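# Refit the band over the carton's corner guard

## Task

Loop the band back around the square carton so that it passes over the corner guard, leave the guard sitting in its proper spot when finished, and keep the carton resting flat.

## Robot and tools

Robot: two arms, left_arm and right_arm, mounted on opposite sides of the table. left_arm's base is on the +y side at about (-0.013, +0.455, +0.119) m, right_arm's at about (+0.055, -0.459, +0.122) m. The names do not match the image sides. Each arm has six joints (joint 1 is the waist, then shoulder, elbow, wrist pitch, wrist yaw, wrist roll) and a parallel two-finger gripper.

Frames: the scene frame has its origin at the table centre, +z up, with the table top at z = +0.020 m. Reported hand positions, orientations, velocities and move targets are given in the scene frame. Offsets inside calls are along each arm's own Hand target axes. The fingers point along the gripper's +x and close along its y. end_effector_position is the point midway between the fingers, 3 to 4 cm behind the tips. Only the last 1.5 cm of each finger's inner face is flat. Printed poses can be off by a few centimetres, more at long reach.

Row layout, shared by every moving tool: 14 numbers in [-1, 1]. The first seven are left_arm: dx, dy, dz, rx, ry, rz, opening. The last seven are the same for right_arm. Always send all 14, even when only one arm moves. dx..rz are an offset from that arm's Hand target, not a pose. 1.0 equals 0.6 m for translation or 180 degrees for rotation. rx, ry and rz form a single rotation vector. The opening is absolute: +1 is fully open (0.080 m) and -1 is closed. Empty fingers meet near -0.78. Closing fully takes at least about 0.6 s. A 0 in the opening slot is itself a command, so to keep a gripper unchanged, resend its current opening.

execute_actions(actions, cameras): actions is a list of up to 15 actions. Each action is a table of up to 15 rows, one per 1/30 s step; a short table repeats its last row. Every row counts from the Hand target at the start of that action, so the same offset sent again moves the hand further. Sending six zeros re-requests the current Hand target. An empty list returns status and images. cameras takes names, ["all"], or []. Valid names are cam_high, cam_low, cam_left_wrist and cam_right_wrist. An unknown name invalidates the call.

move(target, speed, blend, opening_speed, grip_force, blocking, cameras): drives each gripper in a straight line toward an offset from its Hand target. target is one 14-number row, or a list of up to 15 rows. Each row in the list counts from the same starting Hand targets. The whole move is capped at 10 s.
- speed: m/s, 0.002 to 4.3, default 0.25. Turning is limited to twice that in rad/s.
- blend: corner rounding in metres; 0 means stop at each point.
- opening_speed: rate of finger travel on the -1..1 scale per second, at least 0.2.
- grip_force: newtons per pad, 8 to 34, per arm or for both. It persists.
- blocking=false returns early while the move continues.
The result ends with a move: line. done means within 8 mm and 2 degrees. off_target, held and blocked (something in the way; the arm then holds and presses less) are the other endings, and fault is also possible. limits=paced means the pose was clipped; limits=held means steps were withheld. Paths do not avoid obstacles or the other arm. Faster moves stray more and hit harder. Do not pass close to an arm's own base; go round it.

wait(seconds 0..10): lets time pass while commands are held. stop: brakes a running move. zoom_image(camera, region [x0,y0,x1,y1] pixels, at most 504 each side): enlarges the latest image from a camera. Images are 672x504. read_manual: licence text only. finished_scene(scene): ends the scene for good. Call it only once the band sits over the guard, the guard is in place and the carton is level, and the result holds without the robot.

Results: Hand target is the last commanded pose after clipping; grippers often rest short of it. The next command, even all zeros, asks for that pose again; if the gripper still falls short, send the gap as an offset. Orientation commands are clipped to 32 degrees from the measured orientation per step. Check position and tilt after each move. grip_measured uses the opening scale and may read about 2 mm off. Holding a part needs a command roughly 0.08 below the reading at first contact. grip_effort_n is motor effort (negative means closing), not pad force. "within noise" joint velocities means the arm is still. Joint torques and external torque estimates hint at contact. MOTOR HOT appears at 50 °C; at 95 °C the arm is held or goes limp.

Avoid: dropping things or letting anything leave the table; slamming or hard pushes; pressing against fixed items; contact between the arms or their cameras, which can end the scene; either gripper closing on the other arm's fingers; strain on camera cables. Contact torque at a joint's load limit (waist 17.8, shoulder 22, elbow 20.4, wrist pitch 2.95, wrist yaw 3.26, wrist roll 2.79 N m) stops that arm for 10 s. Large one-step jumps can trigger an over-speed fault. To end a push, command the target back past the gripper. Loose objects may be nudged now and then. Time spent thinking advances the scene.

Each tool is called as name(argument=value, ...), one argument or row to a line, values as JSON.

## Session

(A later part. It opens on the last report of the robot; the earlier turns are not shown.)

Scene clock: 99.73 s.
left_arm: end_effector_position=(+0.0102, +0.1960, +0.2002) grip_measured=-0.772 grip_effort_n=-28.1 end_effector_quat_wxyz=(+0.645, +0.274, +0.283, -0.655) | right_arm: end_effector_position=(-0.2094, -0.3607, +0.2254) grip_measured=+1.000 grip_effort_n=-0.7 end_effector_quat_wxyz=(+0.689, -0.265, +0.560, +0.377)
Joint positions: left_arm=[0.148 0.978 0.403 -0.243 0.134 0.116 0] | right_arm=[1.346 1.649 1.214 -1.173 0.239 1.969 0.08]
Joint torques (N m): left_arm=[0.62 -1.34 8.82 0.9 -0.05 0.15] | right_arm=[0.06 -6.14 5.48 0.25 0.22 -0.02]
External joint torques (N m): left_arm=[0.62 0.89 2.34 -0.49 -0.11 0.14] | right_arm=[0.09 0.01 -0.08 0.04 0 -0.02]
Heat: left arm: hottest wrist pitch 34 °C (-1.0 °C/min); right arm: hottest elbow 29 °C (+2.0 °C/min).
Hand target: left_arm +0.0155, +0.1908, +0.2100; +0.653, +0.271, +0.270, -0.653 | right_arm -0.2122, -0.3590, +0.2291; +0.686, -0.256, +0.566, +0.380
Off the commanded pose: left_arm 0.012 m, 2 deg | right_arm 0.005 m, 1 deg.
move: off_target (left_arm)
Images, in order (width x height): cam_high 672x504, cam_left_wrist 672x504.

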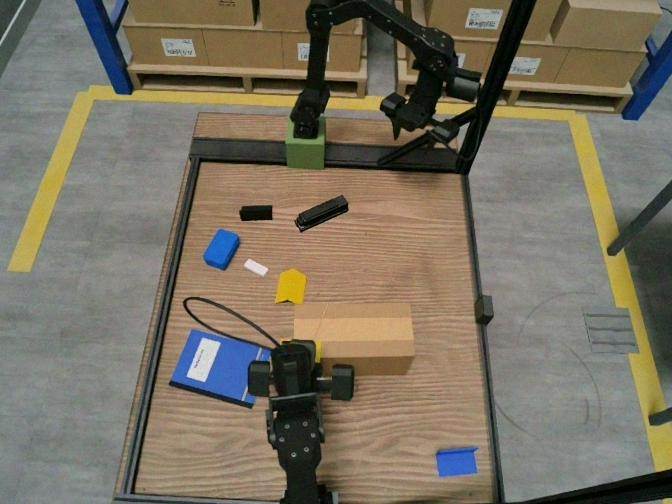

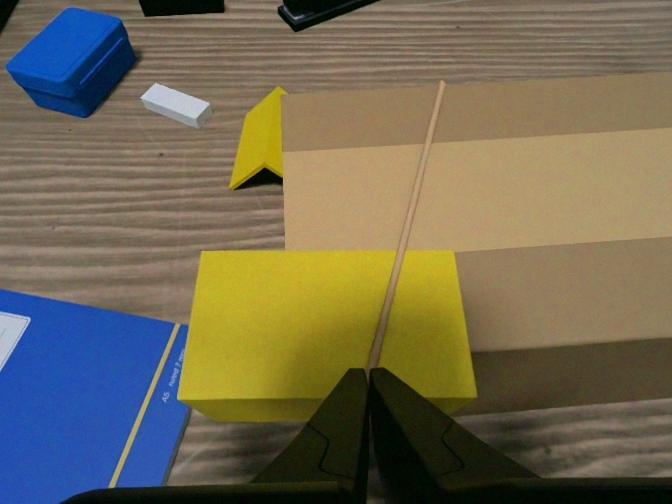

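move(
  target=[0.005,-0.07,-0.005,0,0,0,-0.98,0,0,0,0,0,0,1],
  cameras=["cam_left_wrist","cam_high"],
  speed=0.05,
)

zoom_image(
  camera="cam_high",
  region=[270, 260, 430, 390],
)

Scene clock: 108.30 s.
left_arm: end_effector_position=(-0.0257, +0.1942, +0.2003) grip_measured=-0.772 grip_effort_n=-28.1 end_effector_quat_wxyz=(+0.650, +0.276, +0.281, -0.650) | right_arm: end_effector_position=(-0.2094, -0.3607, +0.2254) grip_measured=+1.000 grip_effort_n=-0.7 end_effector_quat_wxyz=(+0.689, -0.265, +0.560, +0.377)
Joint positions: left_arm=[-0.097 0.978 0.403 -0.237 -0.051 -0.064 0] | right_arm=[1.346 1.649 1.214 -1.173 0.239 1.969 0.08]
Joint torques (N m): left_arm=[-0.21 -1.54 6.31 2.05 -0.2 -0.1] | right_arm=[0 -6.16 5.47 0.24 0.23 -0.02]
External joint torques (N m): left_arm=[-0.21 0.65 -0.1 0.68 -0.17 -0.1] | right_arm=[0.01 -0.02 -0.07 0.04 0.01 -0.02]
Heat: left arm: hottest wrist pitch 34 °C (-1.0 °C/min); right arm: hottest elbow 29 °C (+1.0 °C/min).
Hand target: left_arm -0.0265, +0.1908, +0.2058; +0.653, +0.271, +0.270, -0.653 | right_arm -0.2122, -0.3590, +0.2291; +0.686, -0.256, +0.566, +0.380
Off the commanded pose: left_arm 0.006 m, 2 deg | right_arm 0.005 m, 1 deg.
move: done
Images, in order (width x height): cam_high 672x504, cam_left_wrist 672x504.

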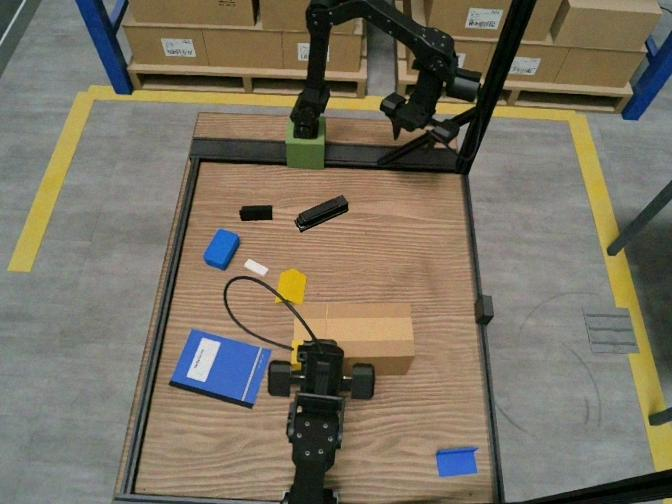

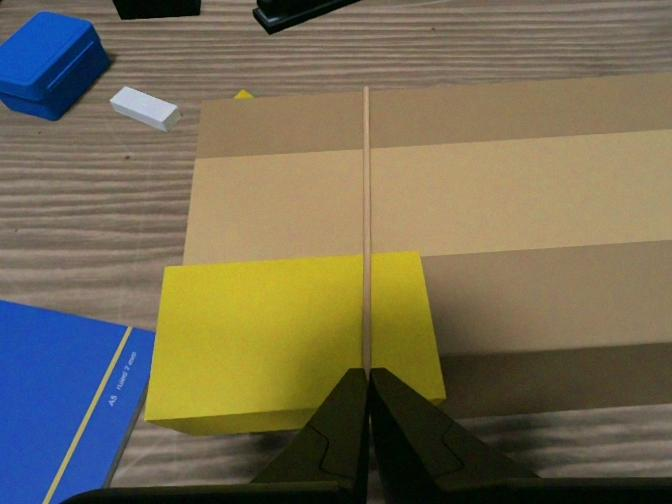

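Scaled by 3.150.

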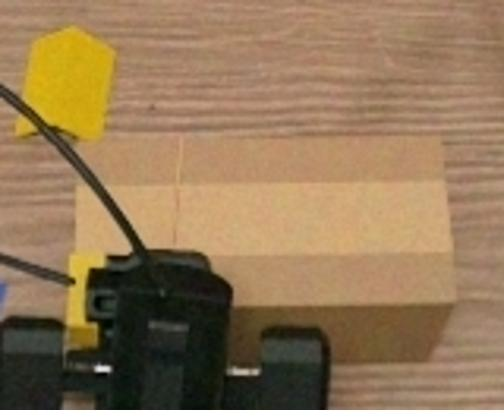

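move(
  target=[0.03,-0.012,0,0,0,0,-0.98,0,0,0,0,0,0,1],
  cameras=["cam_left_wrist","cam_high"],
  speed=0.05,
)

zoom_image(
  camera="cam_high",
  region=[270, 260, 430, 390],
)

zoom_image(
  camera="cam_left_wrist",
  region=[130, 240, 500, 500],
)

Scene clock: 114.43 s.
left_arm: end_effector_position=(-0.0295, +0.1781, +0.1978) grip_measured=-0.772 grip_effort_n=-28.1 end_effector_quat_wxyz=(+0.661, +0.265, +0.269, -0.648) | right_arm: end_effector_position=(-0.2094, -0.3607, +0.2254) grip_measured=+1.000 grip_effort_n=-0.7 end_effector_quat_wxyz=(+0.689, -0.265, +0.560, +0.377)
Joint positions: left_arm=[-0.13 1.062 0.404 -0.122 -0.094 -0.09 0] | right_arm=[1.346 1.649 1.214 -1.173 0.239 1.969 0.08]
Joint torques (N m): left_arm=[-0.45 0.34 5.07 1.96 0.04 -0.11] | right_arm=[0 -6.16 5.46 0.26 0.23 -0.03]
External joint torques (N m): left_arm=[-0.45 2.97 -1.23 0.56 0.09 -0.11] | right_arm=[0 0.01 -0.07 0.06 0.02 -0.02]
Heat: left arm: hottest wrist pitch 34 °C (-1.0 °C/min); right arm: hottest elbow 29 °C (+1.0 °C/min).
Hand target: left_arm -0.0337, +0.1781, +0.1931; +0.653, +0.271, +0.270, -0.653 | right_arm -0.2122, -0.3590, +0.2291; +0.686, -0.256, +0.566, +0.380
Off the commanded pose: left_arm 0.006 m, 1 deg | right_arm 0.005 m, 1 deg.
move: done
Images, in order (width x height): cam_high 672x504, cam_left_wrist 672x504.

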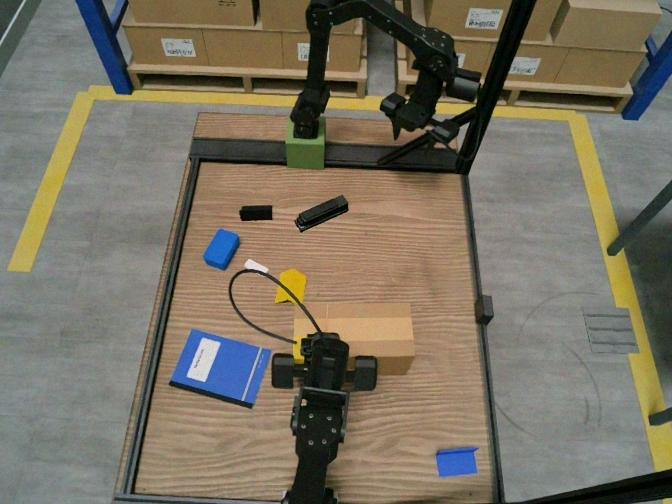

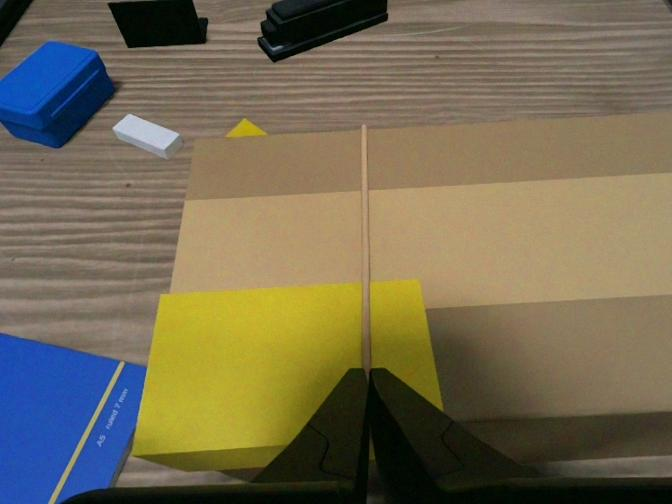

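Scaled by 3.150.

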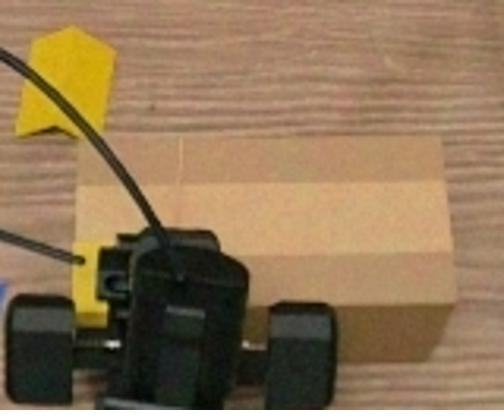

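Scaled by 1.362.

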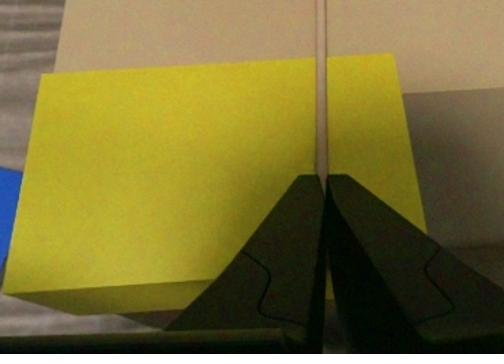

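move(
  target=[-0.004,0.004,0.004,0,0,0,-0.5,0,0,0,0,0,0,1],
  opening_speed=0.5,
  speed=0.03,
)

move(
  target=[
    [-0.1,0,0.02,0,0,0,-0.5,0,0,0,0,0,0,1],
    [-0.22,0.05,0.07,0,0,0,-0.5,0,0,0,0,0,0,1],
  ],
  cameras=["cam_left_wrist","cam_high"],
  speed=0.15,
  blend=0.02,
)

zoom_image(
  camera="cam_high",
  region=[270, 260, 430, 390],
)

zoom_image(
  camera="cam_left_wrist",
  region=[220, 120, 672, 440],
)

Scene clock: 119.60 s.
left_arm: end_effector_position=(-0.0283, +0.1774, +0.1980) grip_measured=-0.504 grip_effort_n=18.8 end_effector_quat_wxyz=(+0.662, +0.264, +0.269, -0.648) | right_arm: end_effector_position=(-0.2094, -0.3607, +0.2254) grip_measured=+1.000 grip_effort_n=-1.2 end_effector_quat_wxyz=(+0.689, -0.265, +0.560, +0.377)
Joint positions: left_arm=[-0.122 1.063 0.404 -0.117 -0.088 -0.087 0.012] | right_arm=[1.346 1.649 1.214 -1.173 0.239 1.969 0.08]
Joint torques (N m): left_arm=[0.04 -0.77 6.29 0.39 0.23 0.14] | right_arm=[0.03 -6.15 5.45 0.25 0.23 -0.01]
External joint torques (N m): left_arm=[0.04 1.86 0 -1.02 0.27 0.14] | right_arm=[0.03 0.03 -0.1 0.05 0.02 -0.01]
Heat: left arm: hottest wrist pitch 35 °C (+1.0 °C/min); right arm: hottest elbow 29 °C (+1.0 °C/min).
Hand target: left_arm -0.0313, +0.1781, +0.1965; +0.653, +0.271, +0.270, -0.653 | right_arm -0.2122, -0.3590, +0.2291; +0.686, -0.256, +0.566, +0.380
Off the commanded pose: left_arm 0.003 m, 1 deg | right_arm 0.005 m, 1 deg.
move: done

Scene clock: 121.50 s.
left_arm: end_effector_position=(-0.0005, +0.2435, +0.3081) grip_measured=-0.504 grip_effort_n=17.4 end_effector_quat_wxyz=(+0.652, +0.278, +0.285, -0.645) | right_arm: end_effector_position=(-0.2094, -0.3607, +0.2254) grip_measured=+1.000 grip_effort_n=-0.7 end_effector_quat_wxyz=(+0.689, -0.265, +0.560, +0.377)
Joint positions: left_arm=[0.09 0.717 0.765 -0.869 0.07 0.067 0.012] | right_arm=[1.346 1.649 1.214 -1.173 0.239 1.969 0.08]
Joint torques (N m): left_arm=[0.23 -0.42 8.93 1.06 0.12 0.13] | right_arm=[0.04 -6.18 5.45 0.27 0.23 -0.03]
External joint torques (N m): left_arm=[0.22 0.31 2.45 -0.32 0.1 0.13] | right_arm=[0.06 -0.03 -0.07 0.07 0.02 -0.03]
Heat: left arm: hottest wrist pitch 34 °C (+0.0 °C/min); right arm: hottest elbow 29 °C (+1.0 °C/min).
Hand target: left_arm -0.0014, +0.2418, +0.3195; +0.653, +0.271, +0.270, -0.653 | right_arm -0.2122, -0.3590, +0.2291; +0.686, -0.256, +0.566, +0.380
Off the commanded pose: left_arm 0.012 m, 2 deg | right_arm 0.005 m, 1 deg.
move: off_target (left_arm)
Images, in order (width x height): cam_high 672x504, cam_left_wrist 672x504.

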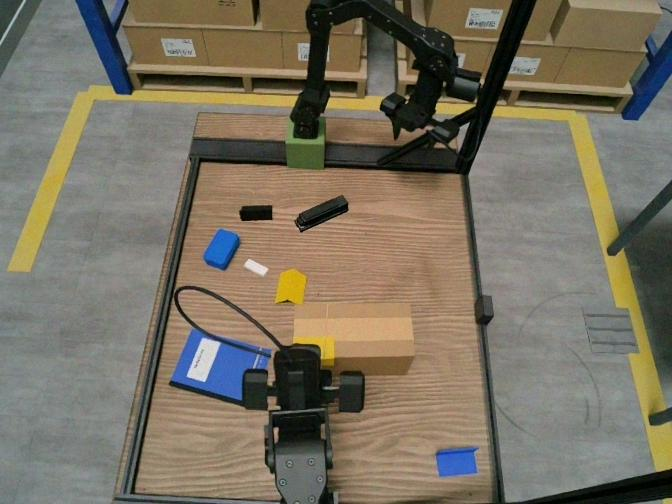

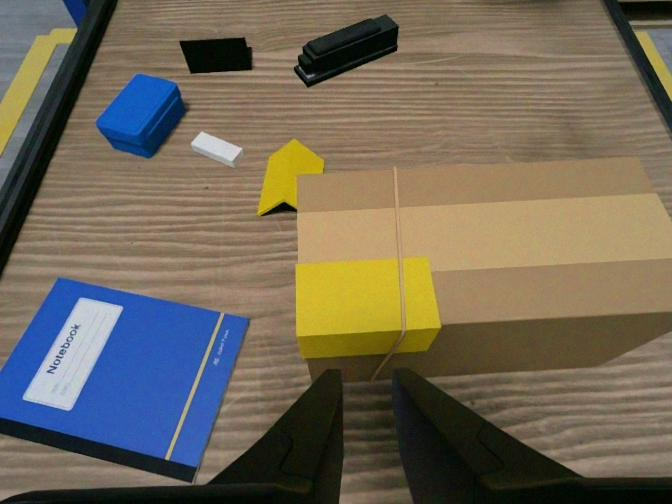

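Scaled by 3.150.

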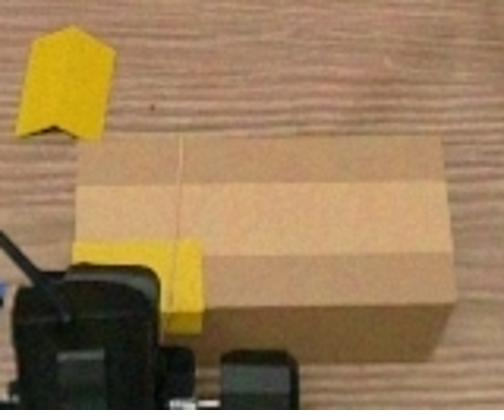

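Scaled by 1.115.

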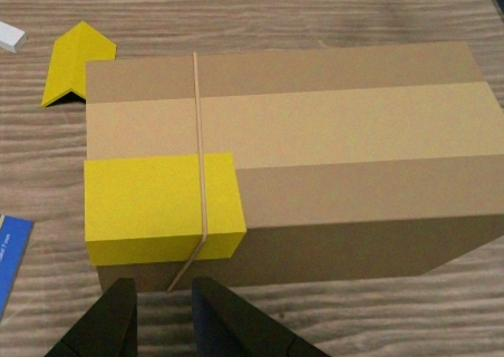

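move(
  target=[0,0,0,0,0,0,-0.5,-0.045,-0.123,0.443,0.189,-0.136,0.067,-0.4],
  cameras=["cam_right_wrist","cam_left_wrist"],
)

zoom_image(
  camera="cam_right_wrist",
  region=[200, 50, 600, 350],
)

Scene clock: 132.43 s.
left_arm: end_effector_position=(-0.0005, +0.2435, +0.3081) grip_measured=-0.504 grip_effort_n=17.4 end_effector_quat_wxyz=(+0.652, +0.278, +0.285, -0.645) | right_arm: end_effector_position=(-0.0013, -0.2013, +0.3081) grip_measured=-0.397 grip_effort_n=-16.5 end_effector_quat_wxyz=(+0.791, +0.091, +0.521, +0.307)
Joint positions: left_arm=[0.09 0.717 0.765 -0.869 0.07 0.067 0.012] | right_arm=[0.523 1.16 0.99 -0.95 0.549 1.635 0.017]
Joint torques (N m): left_arm=[0.21 -0.42 8.96 1.06 0.13 0.12] | right_arm=[-0.27 -4.32 4.51 1.84 0.34 -0.16]
External joint torques (N m): left_arm=[0.21 0.34 2.51 -0.31 0.1 0.12] | right_arm=[-0.27 -1.03 -1.81 0.91 -0.01 -0.14]
Heat: left arm: hottest wrist pitch 34 °C (+0.0 °C/min); right arm: hottest elbow 29 °C (+1.0 °C/min).
Hand target: left_arm -0.0014, +0.2418, +0.3195; +0.653, +0.271, +0.270, -0.653 | right_arm +0.0003, -0.2008, +0.3105; +0.790, +0.099, +0.518, +0.312
Off the commanded pose: left_arm 0.012 m, 2 deg | right_arm 0.003 m, 1 deg.
move: off_target (left_arm)
Images, in order (width x height): cam_left_wrist 672x504, cam_right_wrist 672x504.

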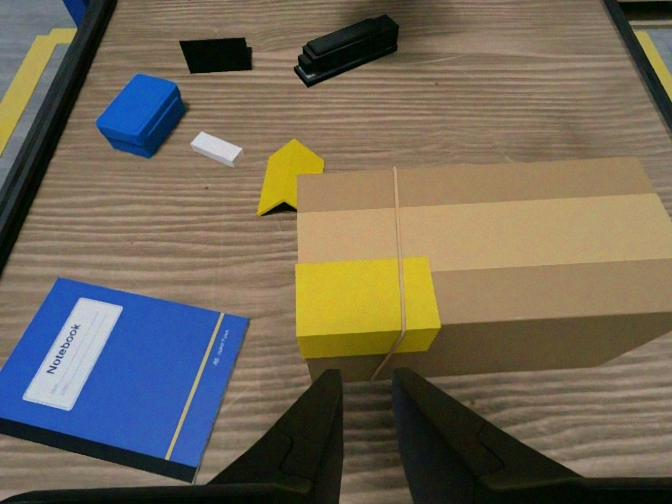

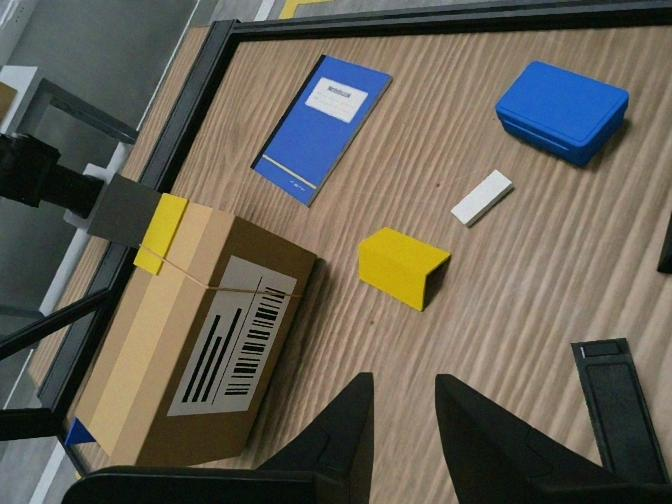

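Scaled by 1.260.

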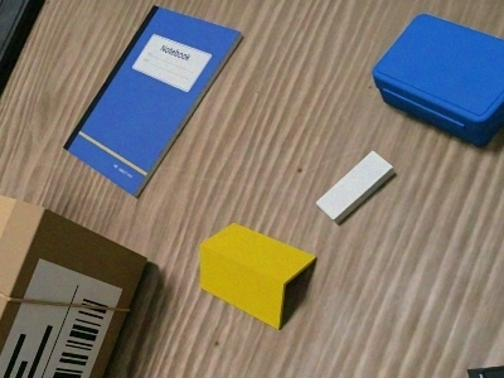

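move(
  target=[0,0,0,0,0,0,-0.5,0.18,0.182,0,-0.364,0.041,0.082,-0.4],
  cameras=["cam_right_wrist"],
)

zoom_image(
  camera="cam_right_wrist",
  region=[300, 100, 672, 400],
)

Scene clock: 155.00 s.
left_arm: end_effector_position=(-0.0005, +0.2435, +0.3081) grip_measured=-0.504 grip_effort_n=17.4 end_effector_quat_wxyz=(+0.652, +0.278, +0.285, -0.645) | right_arm: end_effector_position=(-0.0127, -0.0587, +0.2725) grip_measured=-0.397 grip_effort_n=-17.0 end_effector_quat_wxyz=(+0.636, -0.313, +0.305, +0.637)
Joint positions: left_arm=[0.09 0.717 0.765 -0.869 0.07 0.067 0.012] | right_arm=[0.224 1.59 1.172 -0.499 0.139 0.162 0.017]
Joint torques (N m): left_arm=[0.13 -0.5 8.98 1.06 0.12 0.12] | right_arm=[-0.23 -5.5 8.46 2.14 -0.1 -0.13]
External joint torques (N m): left_arm=[0.13 0.24 2.52 -0.32 0.08 0.12] | right_arm=[-0.16 1.31 1.8 0.83 -0.19 -0.14]
Heat: left arm: hottest wrist pitch 33 °C (-1.0 °C/min); right arm: hottest elbow 30 °C (+1.0 °C/min).
Hand target: left_arm -0.0014, +0.2418, +0.3195; +0.653, +0.271, +0.270, -0.653 | right_arm -0.0136, -0.0507, +0.2812; +0.640, -0.300, +0.298, +0.641
Off the commanded pose: left_arm 0.012 m, 2 deg | right_arm 0.012 m, 2 deg.
move: off_target (left_arm, right_arm)
Images, in order (width x height): cam_right_wrist 672x504.

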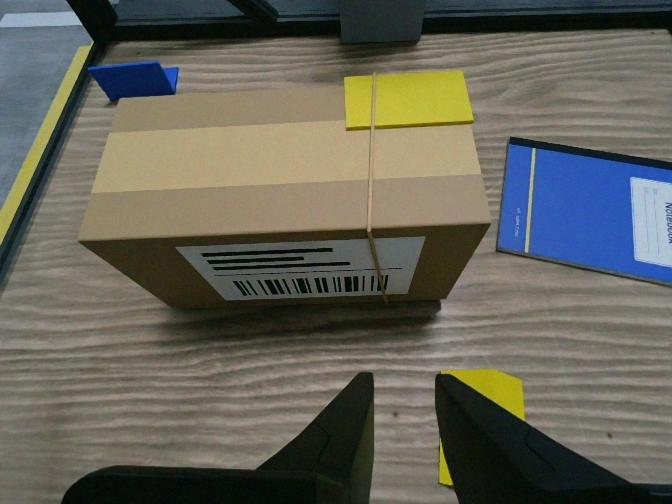

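Scaled by 1.355.

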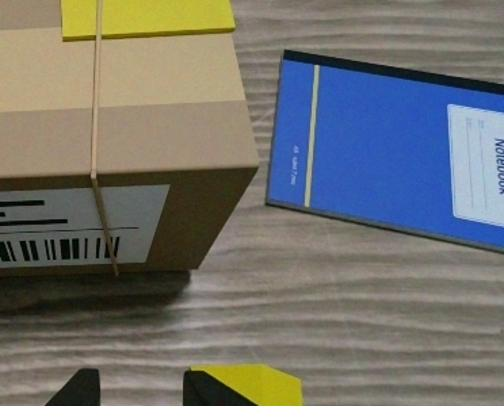

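move(
  target=[0,0,0,0,0,0,-0.5,0.14,0.035,0.019,0,-0.028,0,-0.4],
  cameras=["cam_right_wrist"],
  speed=0.15,
)

Scene clock: 165.77 s.
left_arm: end_effector_position=(-0.0005, +0.2435, +0.3081) grip_measured=-0.504 grip_effort_n=17.4 end_effector_quat_wxyz=(+0.652, +0.278, +0.285, -0.645) | right_arm: end_effector_position=(-0.0351, +0.0033, +0.2168) grip_measured=-0.397 grip_effort_n=-16.5 end_effector_quat_wxyz=(+0.645, -0.286, +0.276, +0.653)
Joint positions: left_arm=[0.09 0.717 0.765 -0.869 0.07 0.067 0.012] | right_arm=[0.248 1.853 1.197 -0.174 0.161 0.162 0.017]
Joint torques (N m): left_arm=[0.19 -0.43 8.88 1.05 0.1 0.14] | right_arm=[0.25 -6.94 8 2.49 0.21 0.04]
External joint torques (N m): left_arm=[0.19 0.33 2.43 -0.32 0.07 0.13] | right_arm=[0.29 1.58 1.64 1.1 0.12 0.04]
Heat: left arm: hottest wrist pitch 33 °C (-1.0 °C/min); right arm: hottest elbow 32 °C (+3.0 °C/min).
Hand target: left_arm -0.0014, +0.2418, +0.3195; +0.653, +0.271, +0.270, -0.653 | right_arm -0.0346, +0.0120, +0.2240; +0.653, -0.271, +0.270, +0.654
Off the commanded pose: left_arm 0.012 m, 2 deg | right_arm 0.011 m, 2 deg.
move: off_target (left_arm, right_arm)
Images, in order (width x height): cam_right_wrist 672x504.

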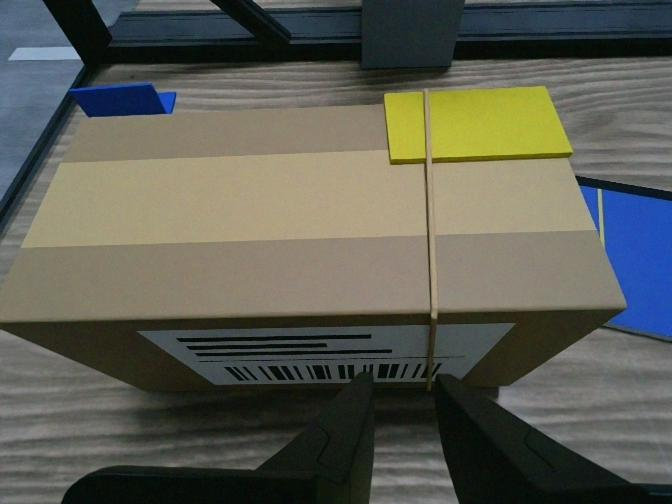

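move(
  target=[0,0,0,0,0,0,-0.5,0.037,-0.021,0.012,0,0,0,-0.4],
  cameras=["cam_right_wrist"],
  speed=0.08,
)

Scene clock: 172.20 s.
left_arm: end_effector_position=(-0.0005, +0.2435, +0.3081) grip_measured=-0.504 grip_effort_n=17.4 end_effector_quat_wxyz=(+0.652, +0.278, +0.285, -0.645) | right_arm: end_effector_position=(-0.0212, +0.0238, +0.2066) grip_measured=-0.397 grip_effort_n=-16.5 end_effector_quat_wxyz=(+0.649, -0.284, +0.277, +0.650)
Joint positions: left_arm=[0.09 0.717 0.765 -0.869 0.07 0.067 0.012] | right_arm=[0.204 1.929 1.253 -0.151 0.139 0.136 0.017]
Joint torques (N m): left_arm=[0.2 -0.46 8.94 1.07 0.1 0.14] | right_arm=[0.08 -7.25 8.05 2.53 -0.11 -0.13]
External joint torques (N m): left_arm=[0.2 0.3 2.46 -0.31 0.07 0.14] | right_arm=[0.12 1.81 1.69 1.12 -0.19 -0.13]
Heat: left arm: hottest wrist pitch 33 °C (-1.0 °C/min); right arm: hottest elbow 33 °C (+4.1 °C/min).
Hand target: left_arm -0.0014, +0.2418, +0.3195; +0.653, +0.271, +0.270, -0.653 | right_arm -0.0220, +0.0328, +0.2135; +0.653, -0.271, +0.270, +0.654
Off the commanded pose: left_arm 0.012 m, 2 deg | right_arm 0.011 m, 2 deg.
move: off_target (left_arm, right_arm)
Images, in order (width x height): cam_right_wrist 672x504.

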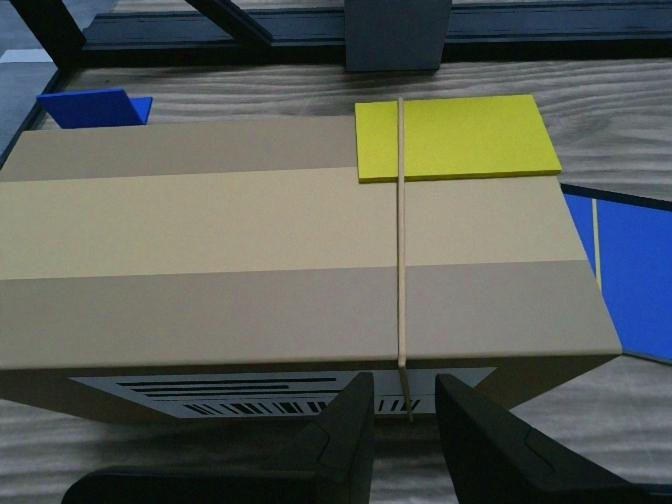

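move(
  target=[0,0,0,0,0,0,-0.5,0.04,0.0,0.004,0,0,0,-0.45],
  cameras=["cam_right_wrist"],
  speed=0.06,
)

zoom_image(
  camera="cam_right_wrist",
  region=[250, 330, 550, 504],
)

Scene clock: 176.50 s.
left_arm: end_effector_position=(-0.0005, +0.2435, +0.3081) grip_measured=-0.504 grip_effort_n=17.4 end_effector_quat_wxyz=(+0.652, +0.278, +0.285, -0.645) | right_arm: end_effector_position=(-0.0228, +0.0351, +0.1964) grip_measured=-0.447 grip_effort_n=-16.5 end_effector_quat_wxyz=(+0.649, -0.288, +0.274, +0.649)
Joint positions: left_arm=[0.09 0.717 0.765 -0.869 0.07 0.067 0.012] | right_arm=[0.204 1.985 1.292 -0.136 0.144 0.129 0.015]
Joint torques (N m): left_arm=[0.17 -0.45 8.96 1.05 0.1 0.13] | right_arm=[-0.53 -4.79 10.12 3.56 -0.15 -0.09]
External joint torques (N m): left_arm=[0.17 0.3 2.54 -0.31 0.06 0.13] | right_arm=[-0.5 4.56 3.88 2.17 -0.23 -0.09]
Heat: left arm: hottest wrist pitch 32 °C (-2.0 °C/min); right arm: hottest elbow 33 °C (+4.0 °C/min).
Hand target: left_arm -0.0014, +0.2418, +0.3195; +0.653, +0.271, +0.270, -0.653 | right_arm -0.0220, +0.0515, +0.1982; +0.653, -0.271, +0.270, +0.654
Off the commanded pose: left_arm 0.012 m, 2 deg | right_arm 0.016 m, 2 deg.
move: off_target (left_arm, right_arm)
Images, in order (width x height): cam_right_wrist 672x504.

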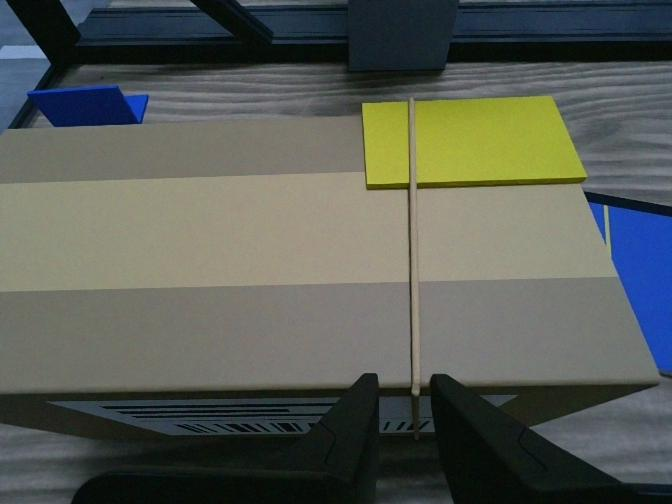

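Scaled by 1.680.

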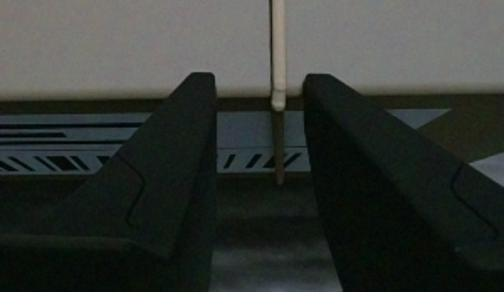

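move(
  target=[0,0,0,0,0,0,-0.5,-0.009,-0.007,-0.004,0,0,0,-0.5],
  cameras=["cam_right_wrist"],
  speed=0.05,
)

zoom_image(
  camera="cam_right_wrist",
  region=[250, 330, 550, 504],
)

Scene clock: 183.30 s.
left_arm: end_effector_position=(-0.0005, +0.2435, +0.3081) grip_measured=-0.504 grip_effort_n=17.4 end_effector_quat_wxyz=(+0.652, +0.278, +0.285, -0.645) | right_arm: end_effector_position=(-0.0226, +0.0352, +0.1963) grip_measured=-0.496 grip_effort_n=-23.0 end_effector_quat_wxyz=(+0.646, -0.289, +0.274, +0.651)
Joint positions: left_arm=[0.09 0.717 0.765 -0.869 0.07 0.067 0.012] | right_arm=[0.201 1.985 1.292 -0.136 0.135 0.123 0.013]
Joint torques (N m): left_arm=[0.19 -0.44 8.94 1.03 0.12 0.13] | right_arm=[-0.97 -7.07 7.32 3.76 -0.15 -0.08]
External joint torques (N m): left_arm=[0.21 0.31 2.5 -0.34 0.08 0.13] | right_arm=[-0.97 2.29 1.07 2.37 -0.22 -0.08]
Heat: left arm: hottest wrist pitch 32 °C (-2.0 °C/min); right arm: hottest elbow 34 °C (+5.1 °C/min).
Hand target: left_arm -0.0014, +0.2418, +0.3195; +0.653, +0.271, +0.270, -0.653 | right_arm -0.0178, +0.0460, +0.2003; +0.653, -0.271, +0.270, +0.654
Off the commanded pose: left_arm 0.012 m, 2 deg | right_arm 0.012 m, 2 deg.
move: off_target (left_arm, right_arm)
Images, in order (width x height): cam_right_wrist 672x504.

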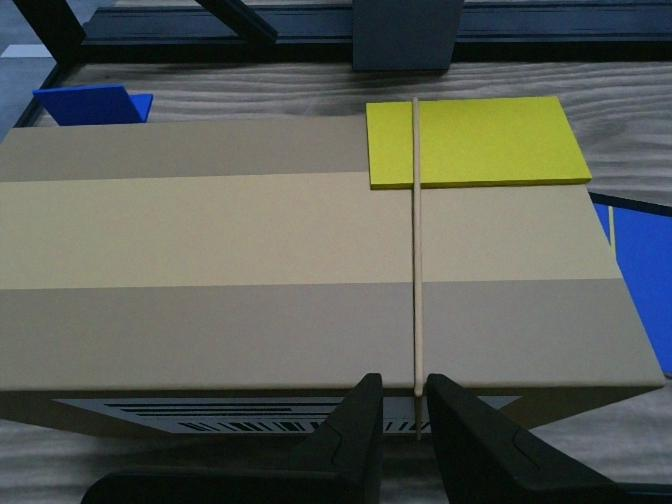

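Scaled by 1.680.

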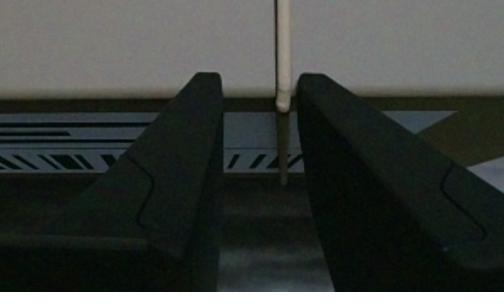

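move(
  target=[0,0,0,0,0,0,-0.5,-0.006,0,0,0,0,0,-0.98],
  opening_speed=0.8,
  cameras=["cam_right_wrist"],
)

move(
  target=[0,0,0,0,0,0,-0.5,-0.04,0,0.01,0,0,0,-0.98],
  cameras=["cam_right_wrist","cam_left_wrist"],
  speed=0.06,
)

zoom_image(
  camera="cam_right_wrist",
  region=[250, 330, 550, 504],
)

Scene clock: 189.40 s.
left_arm: end_effector_position=(-0.0005, +0.2435, +0.3081) grip_measured=-0.504 grip_effort_n=17.4 end_effector_quat_wxyz=(+0.652, +0.278, +0.285, -0.645) | right_arm: end_effector_position=(-0.0233, +0.0352, +0.1976) grip_measured=-0.770 grip_effort_n=-39.8 end_effector_quat_wxyz=(+0.643, -0.287, +0.275, +0.654)
Joint positions: left_arm=[0.09 0.717 0.765 -0.869 0.07 0.067 0.012] | right_arm=[0.199 1.982 1.292 -0.136 0.126 0.123 0]
Joint torques (N m): left_arm=[0.27 -0.53 8.88 1.05 0.11 0.14] | right_arm=[-0.82 -8.02 6.54 3.31 -0.01 -0.06]
External joint torques (N m): left_arm=[0.28 0.23 2.43 -0.31 0.08 0.14] | right_arm=[-0.82 1.42 0.21 1.9 -0.08 -0.06]
Heat: left arm: hottest wrist pitch 32 °C (-2.0 °C/min); right arm: hottest elbow 33 °C (+4.0 °C/min).
Hand target: left_arm -0.0014, +0.2418, +0.3195; +0.653, +0.271, +0.270, -0.653 | right_arm -0.0178, +0.0434, +0.2028; +0.653, -0.271, +0.270, +0.654
Off the commanded pose: left_arm 0.012 m, 2 deg | right_arm 0.011 m, 2 deg.
move: off_target (left_arm, right_arm)
Images, in order (width x height): cam_right_wrist 672x504.

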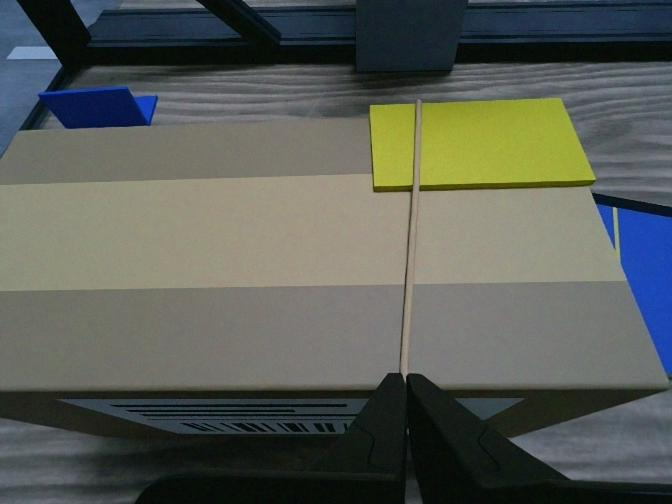

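Scene clock: 190.63 s.
left_arm: end_effector_position=(-0.0005, +0.2435, +0.3081) grip_measured=-0.504 grip_effort_n=17.4 end_effector_quat_wxyz=(+0.652, +0.278, +0.285, -0.645) | right_arm: end_effector_position=(-0.0149, +0.0321, +0.2105) grip_measured=-0.772 grip_effort_n=-30.5 end_effector_quat_wxyz=(+0.649, -0.283, +0.276, +0.650)
Joint positions: left_arm=[0.09 0.717 0.765 -0.869 0.07 0.067 0.012] | right_arm=[0.184 1.946 1.292 -0.168 0.126 0.123 0]
Joint torques (N m): left_arm=[0.25 -0.45 8.92 1.06 0.12 0.12] | right_arm=[0.2 -11.49 4.92 1.09 0.11 0.09]
External joint torques (N m): left_arm=[0.25 0.32 2.45 -0.32 0.09 0.12] | right_arm=[0.2 -2.33 -1.42 -0.3 0.05 0.09]
Heat: left arm: hottest wrist pitch 32 °C (-2.0 °C/min); right arm: hottest elbow 33 °C (+4.0 °C/min).
Hand target: left_arm -0.0014, +0.2418, +0.3195; +0.653, +0.271, +0.270, -0.653 | right_arm -0.0178, +0.0307, +0.2241; +0.653, -0.271, +0.270, +0.654
Off the commanded pose: left_arm 0.012 m, 2 deg | right_arm 0.014 m, 2 deg.
move: off_target (left_arm, right_arm)
Images, in order (width x height): cam_left_wrist 672x504, cam_right_wrist 672x504.

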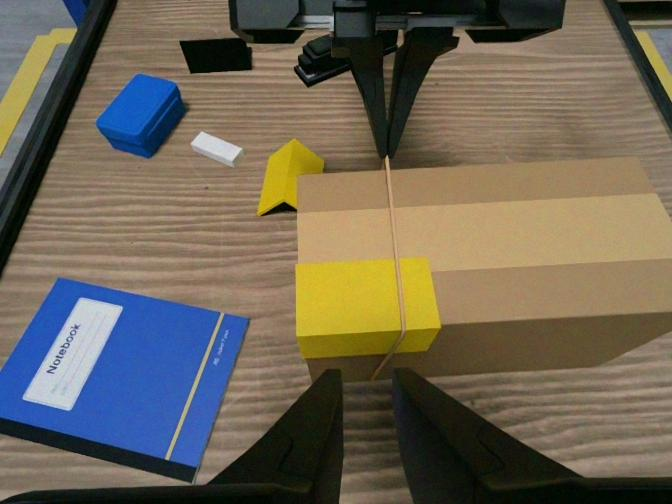

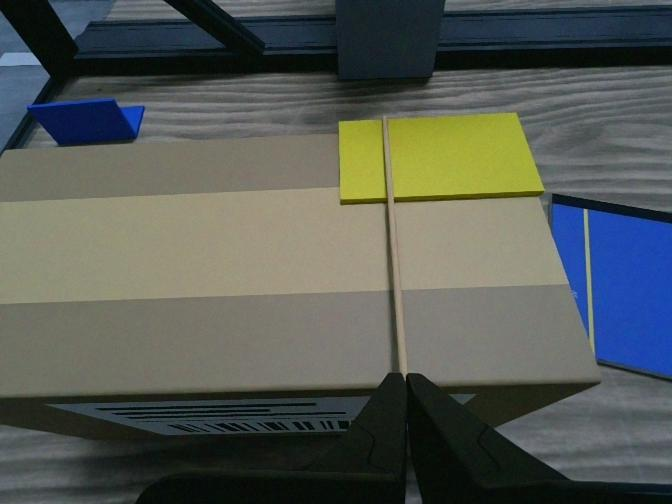

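Scaled by 1.680.

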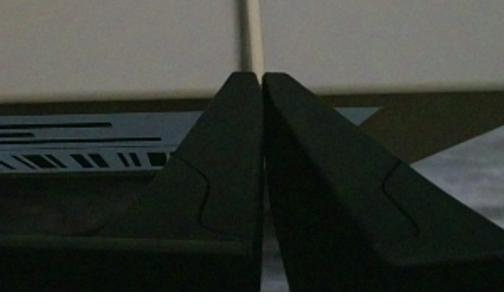

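move(
  target=[0,0,0,0,0,0,-0.5,-0.003,-0.024,0.003,0,0,0,-0.98],
  cameras=["cam_right_wrist","cam_left_wrist"],
  speed=0.06,
)

zoom_image(
  camera="cam_left_wrist",
  region=[270, 140, 500, 400],
)

Scene clock: 196.77 s.
left_arm: end_effector_position=(-0.0005, +0.2435, +0.3081) grip_measured=-0.504 grip_effort_n=17.4 end_effector_quat_wxyz=(+0.652, +0.278, +0.285, -0.645) | right_arm: end_effector_position=(-0.0041, +0.0323, +0.2126) grip_measured=-0.772 grip_effort_n=-30.5 end_effector_quat_wxyz=(+0.649, -0.282, +0.277, +0.650)
Joint positions: left_arm=[0.09 0.717 0.765 -0.869 0.07 0.067 0.012] | right_arm=[0.156 1.936 1.287 -0.17 0.106 0.103 0]
Joint torques (N m): left_arm=[0.18 -0.47 8.96 1.05 0.09 0.14] | right_arm=[-0.03 -11.75 4.76 1.07 -0.08 -0.12]
External joint torques (N m): left_arm=[0.17 0.26 2.53 -0.32 0.07 0.13] | right_arm=[-0.09 -2.48 -1.73 -0.36 -0.13 -0.12]
Heat: left arm: hottest wrist pitch 32 °C (-1.0 °C/min); right arm: hottest elbow 33 °C (+4.0 °C/min).
Hand target: left_arm -0.0014, +0.2418, +0.3195; +0.653, +0.271, +0.270, -0.653 | right_arm -0.0034, +0.0307, +0.2266; +0.653, -0.271, +0.270, +0.654
Off the commanded pose: left_arm 0.012 m, 2 deg | right_arm 0.014 m, 2 deg.
move: off_target (left_arm, right_arm)
Images, in order (width x height): cam_left_wrist 672x504, cam_right_wrist 672x504.

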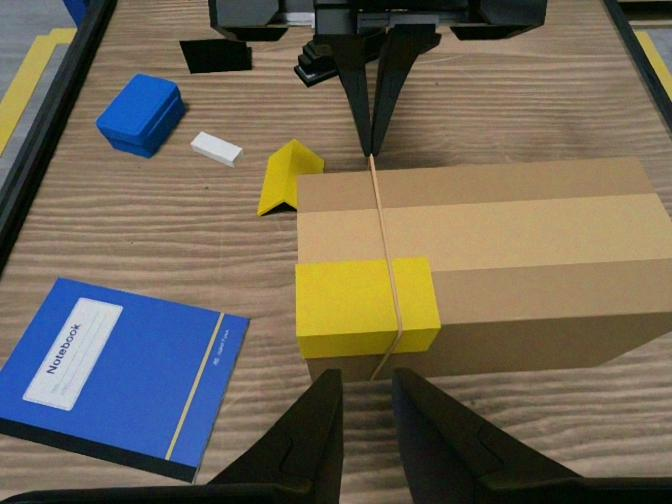

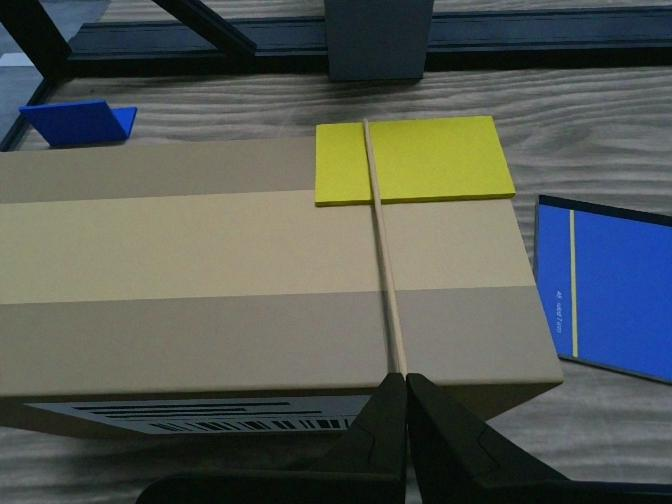

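Scaled by 1.938.

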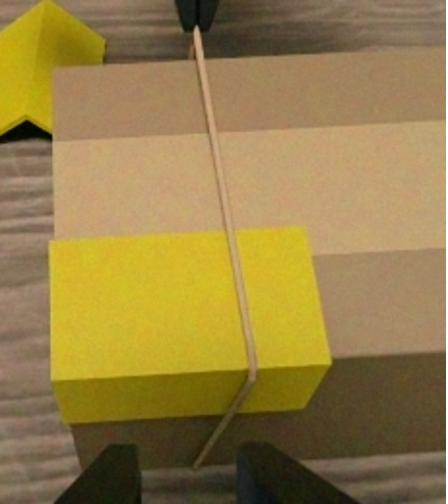

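move(
  target=[0,0,0,0,0,0,-0.5,0.042,0,-0.017,0,0,0,-0.98],
  cameras=["cam_right_wrist","cam_left_wrist"],
  speed=0.05,
)

zoom_image(
  camera="cam_left_wrist",
  region=[270, 140, 500, 400],
)

zoom_image(
  camera="cam_right_wrist",
  region=[250, 330, 550, 504],
)

Scene clock: 202.23 s.
left_arm: end_effector_position=(-0.0005, +0.2435, +0.3081) grip_measured=-0.504 grip_effort_n=17.4 end_effector_quat_wxyz=(+0.652, +0.278, +0.285, -0.645) | right_arm: end_effector_position=(-0.0054, +0.0392, +0.2052) grip_measured=-0.772 grip_effort_n=-30.5 end_effector_quat_wxyz=(+0.650, -0.275, +0.270, +0.655)
Joint positions: left_arm=[0.09 0.717 0.765 -0.869 0.07 0.067 0.012] | right_arm=[0.156 1.965 1.283 -0.114 0.104 0.1 0]
Joint torques (N m): left_arm=[0.15 -0.39 8.96 1.07 0.1 0.11] | right_arm=[-0.21 -7.55 4.82 2.87 -0.12 -0.12]
External joint torques (N m): left_arm=[0.15 0.38 2.49 -0.31 0.06 0.1] | right_arm=[-0.2 1.73 -1.49 1.45 -0.18 -0.12]
Heat: left arm: hottest wrist pitch 32 °C (-1.0 °C/min); right arm: hottest shoulder 33 °C (+6.1 °C/min).
Hand target: left_arm -0.0014, +0.2418, +0.3195; +0.653, +0.271, +0.270, -0.653 | right_arm -0.0034, +0.0413, +0.2016; +0.653, -0.271, +0.270, +0.654
Off the commanded pose: left_arm 0.012 m, 2 deg | right_arm 0.005 m, 1 deg.
move: off_target (left_arm)
Images, in order (width x height): cam_left_wrist 672x504, cam_right_wrist 672x504.

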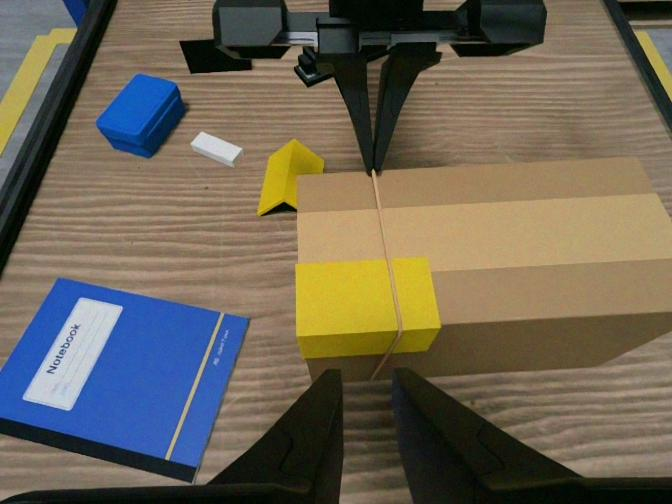

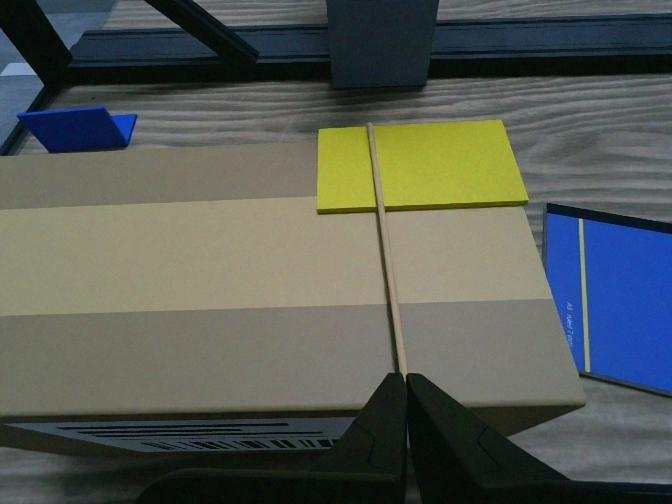

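Scaled by 1.938.

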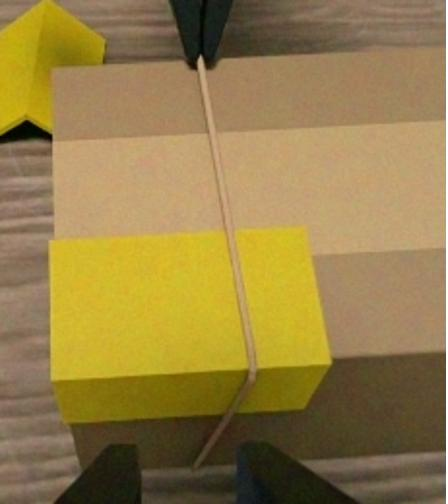

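Scaled by 1.680.

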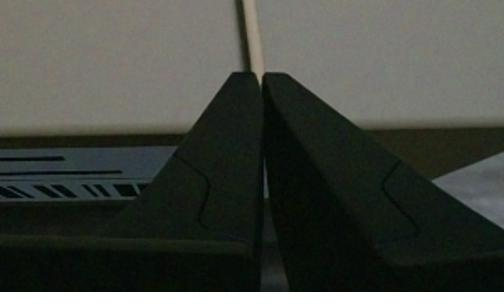

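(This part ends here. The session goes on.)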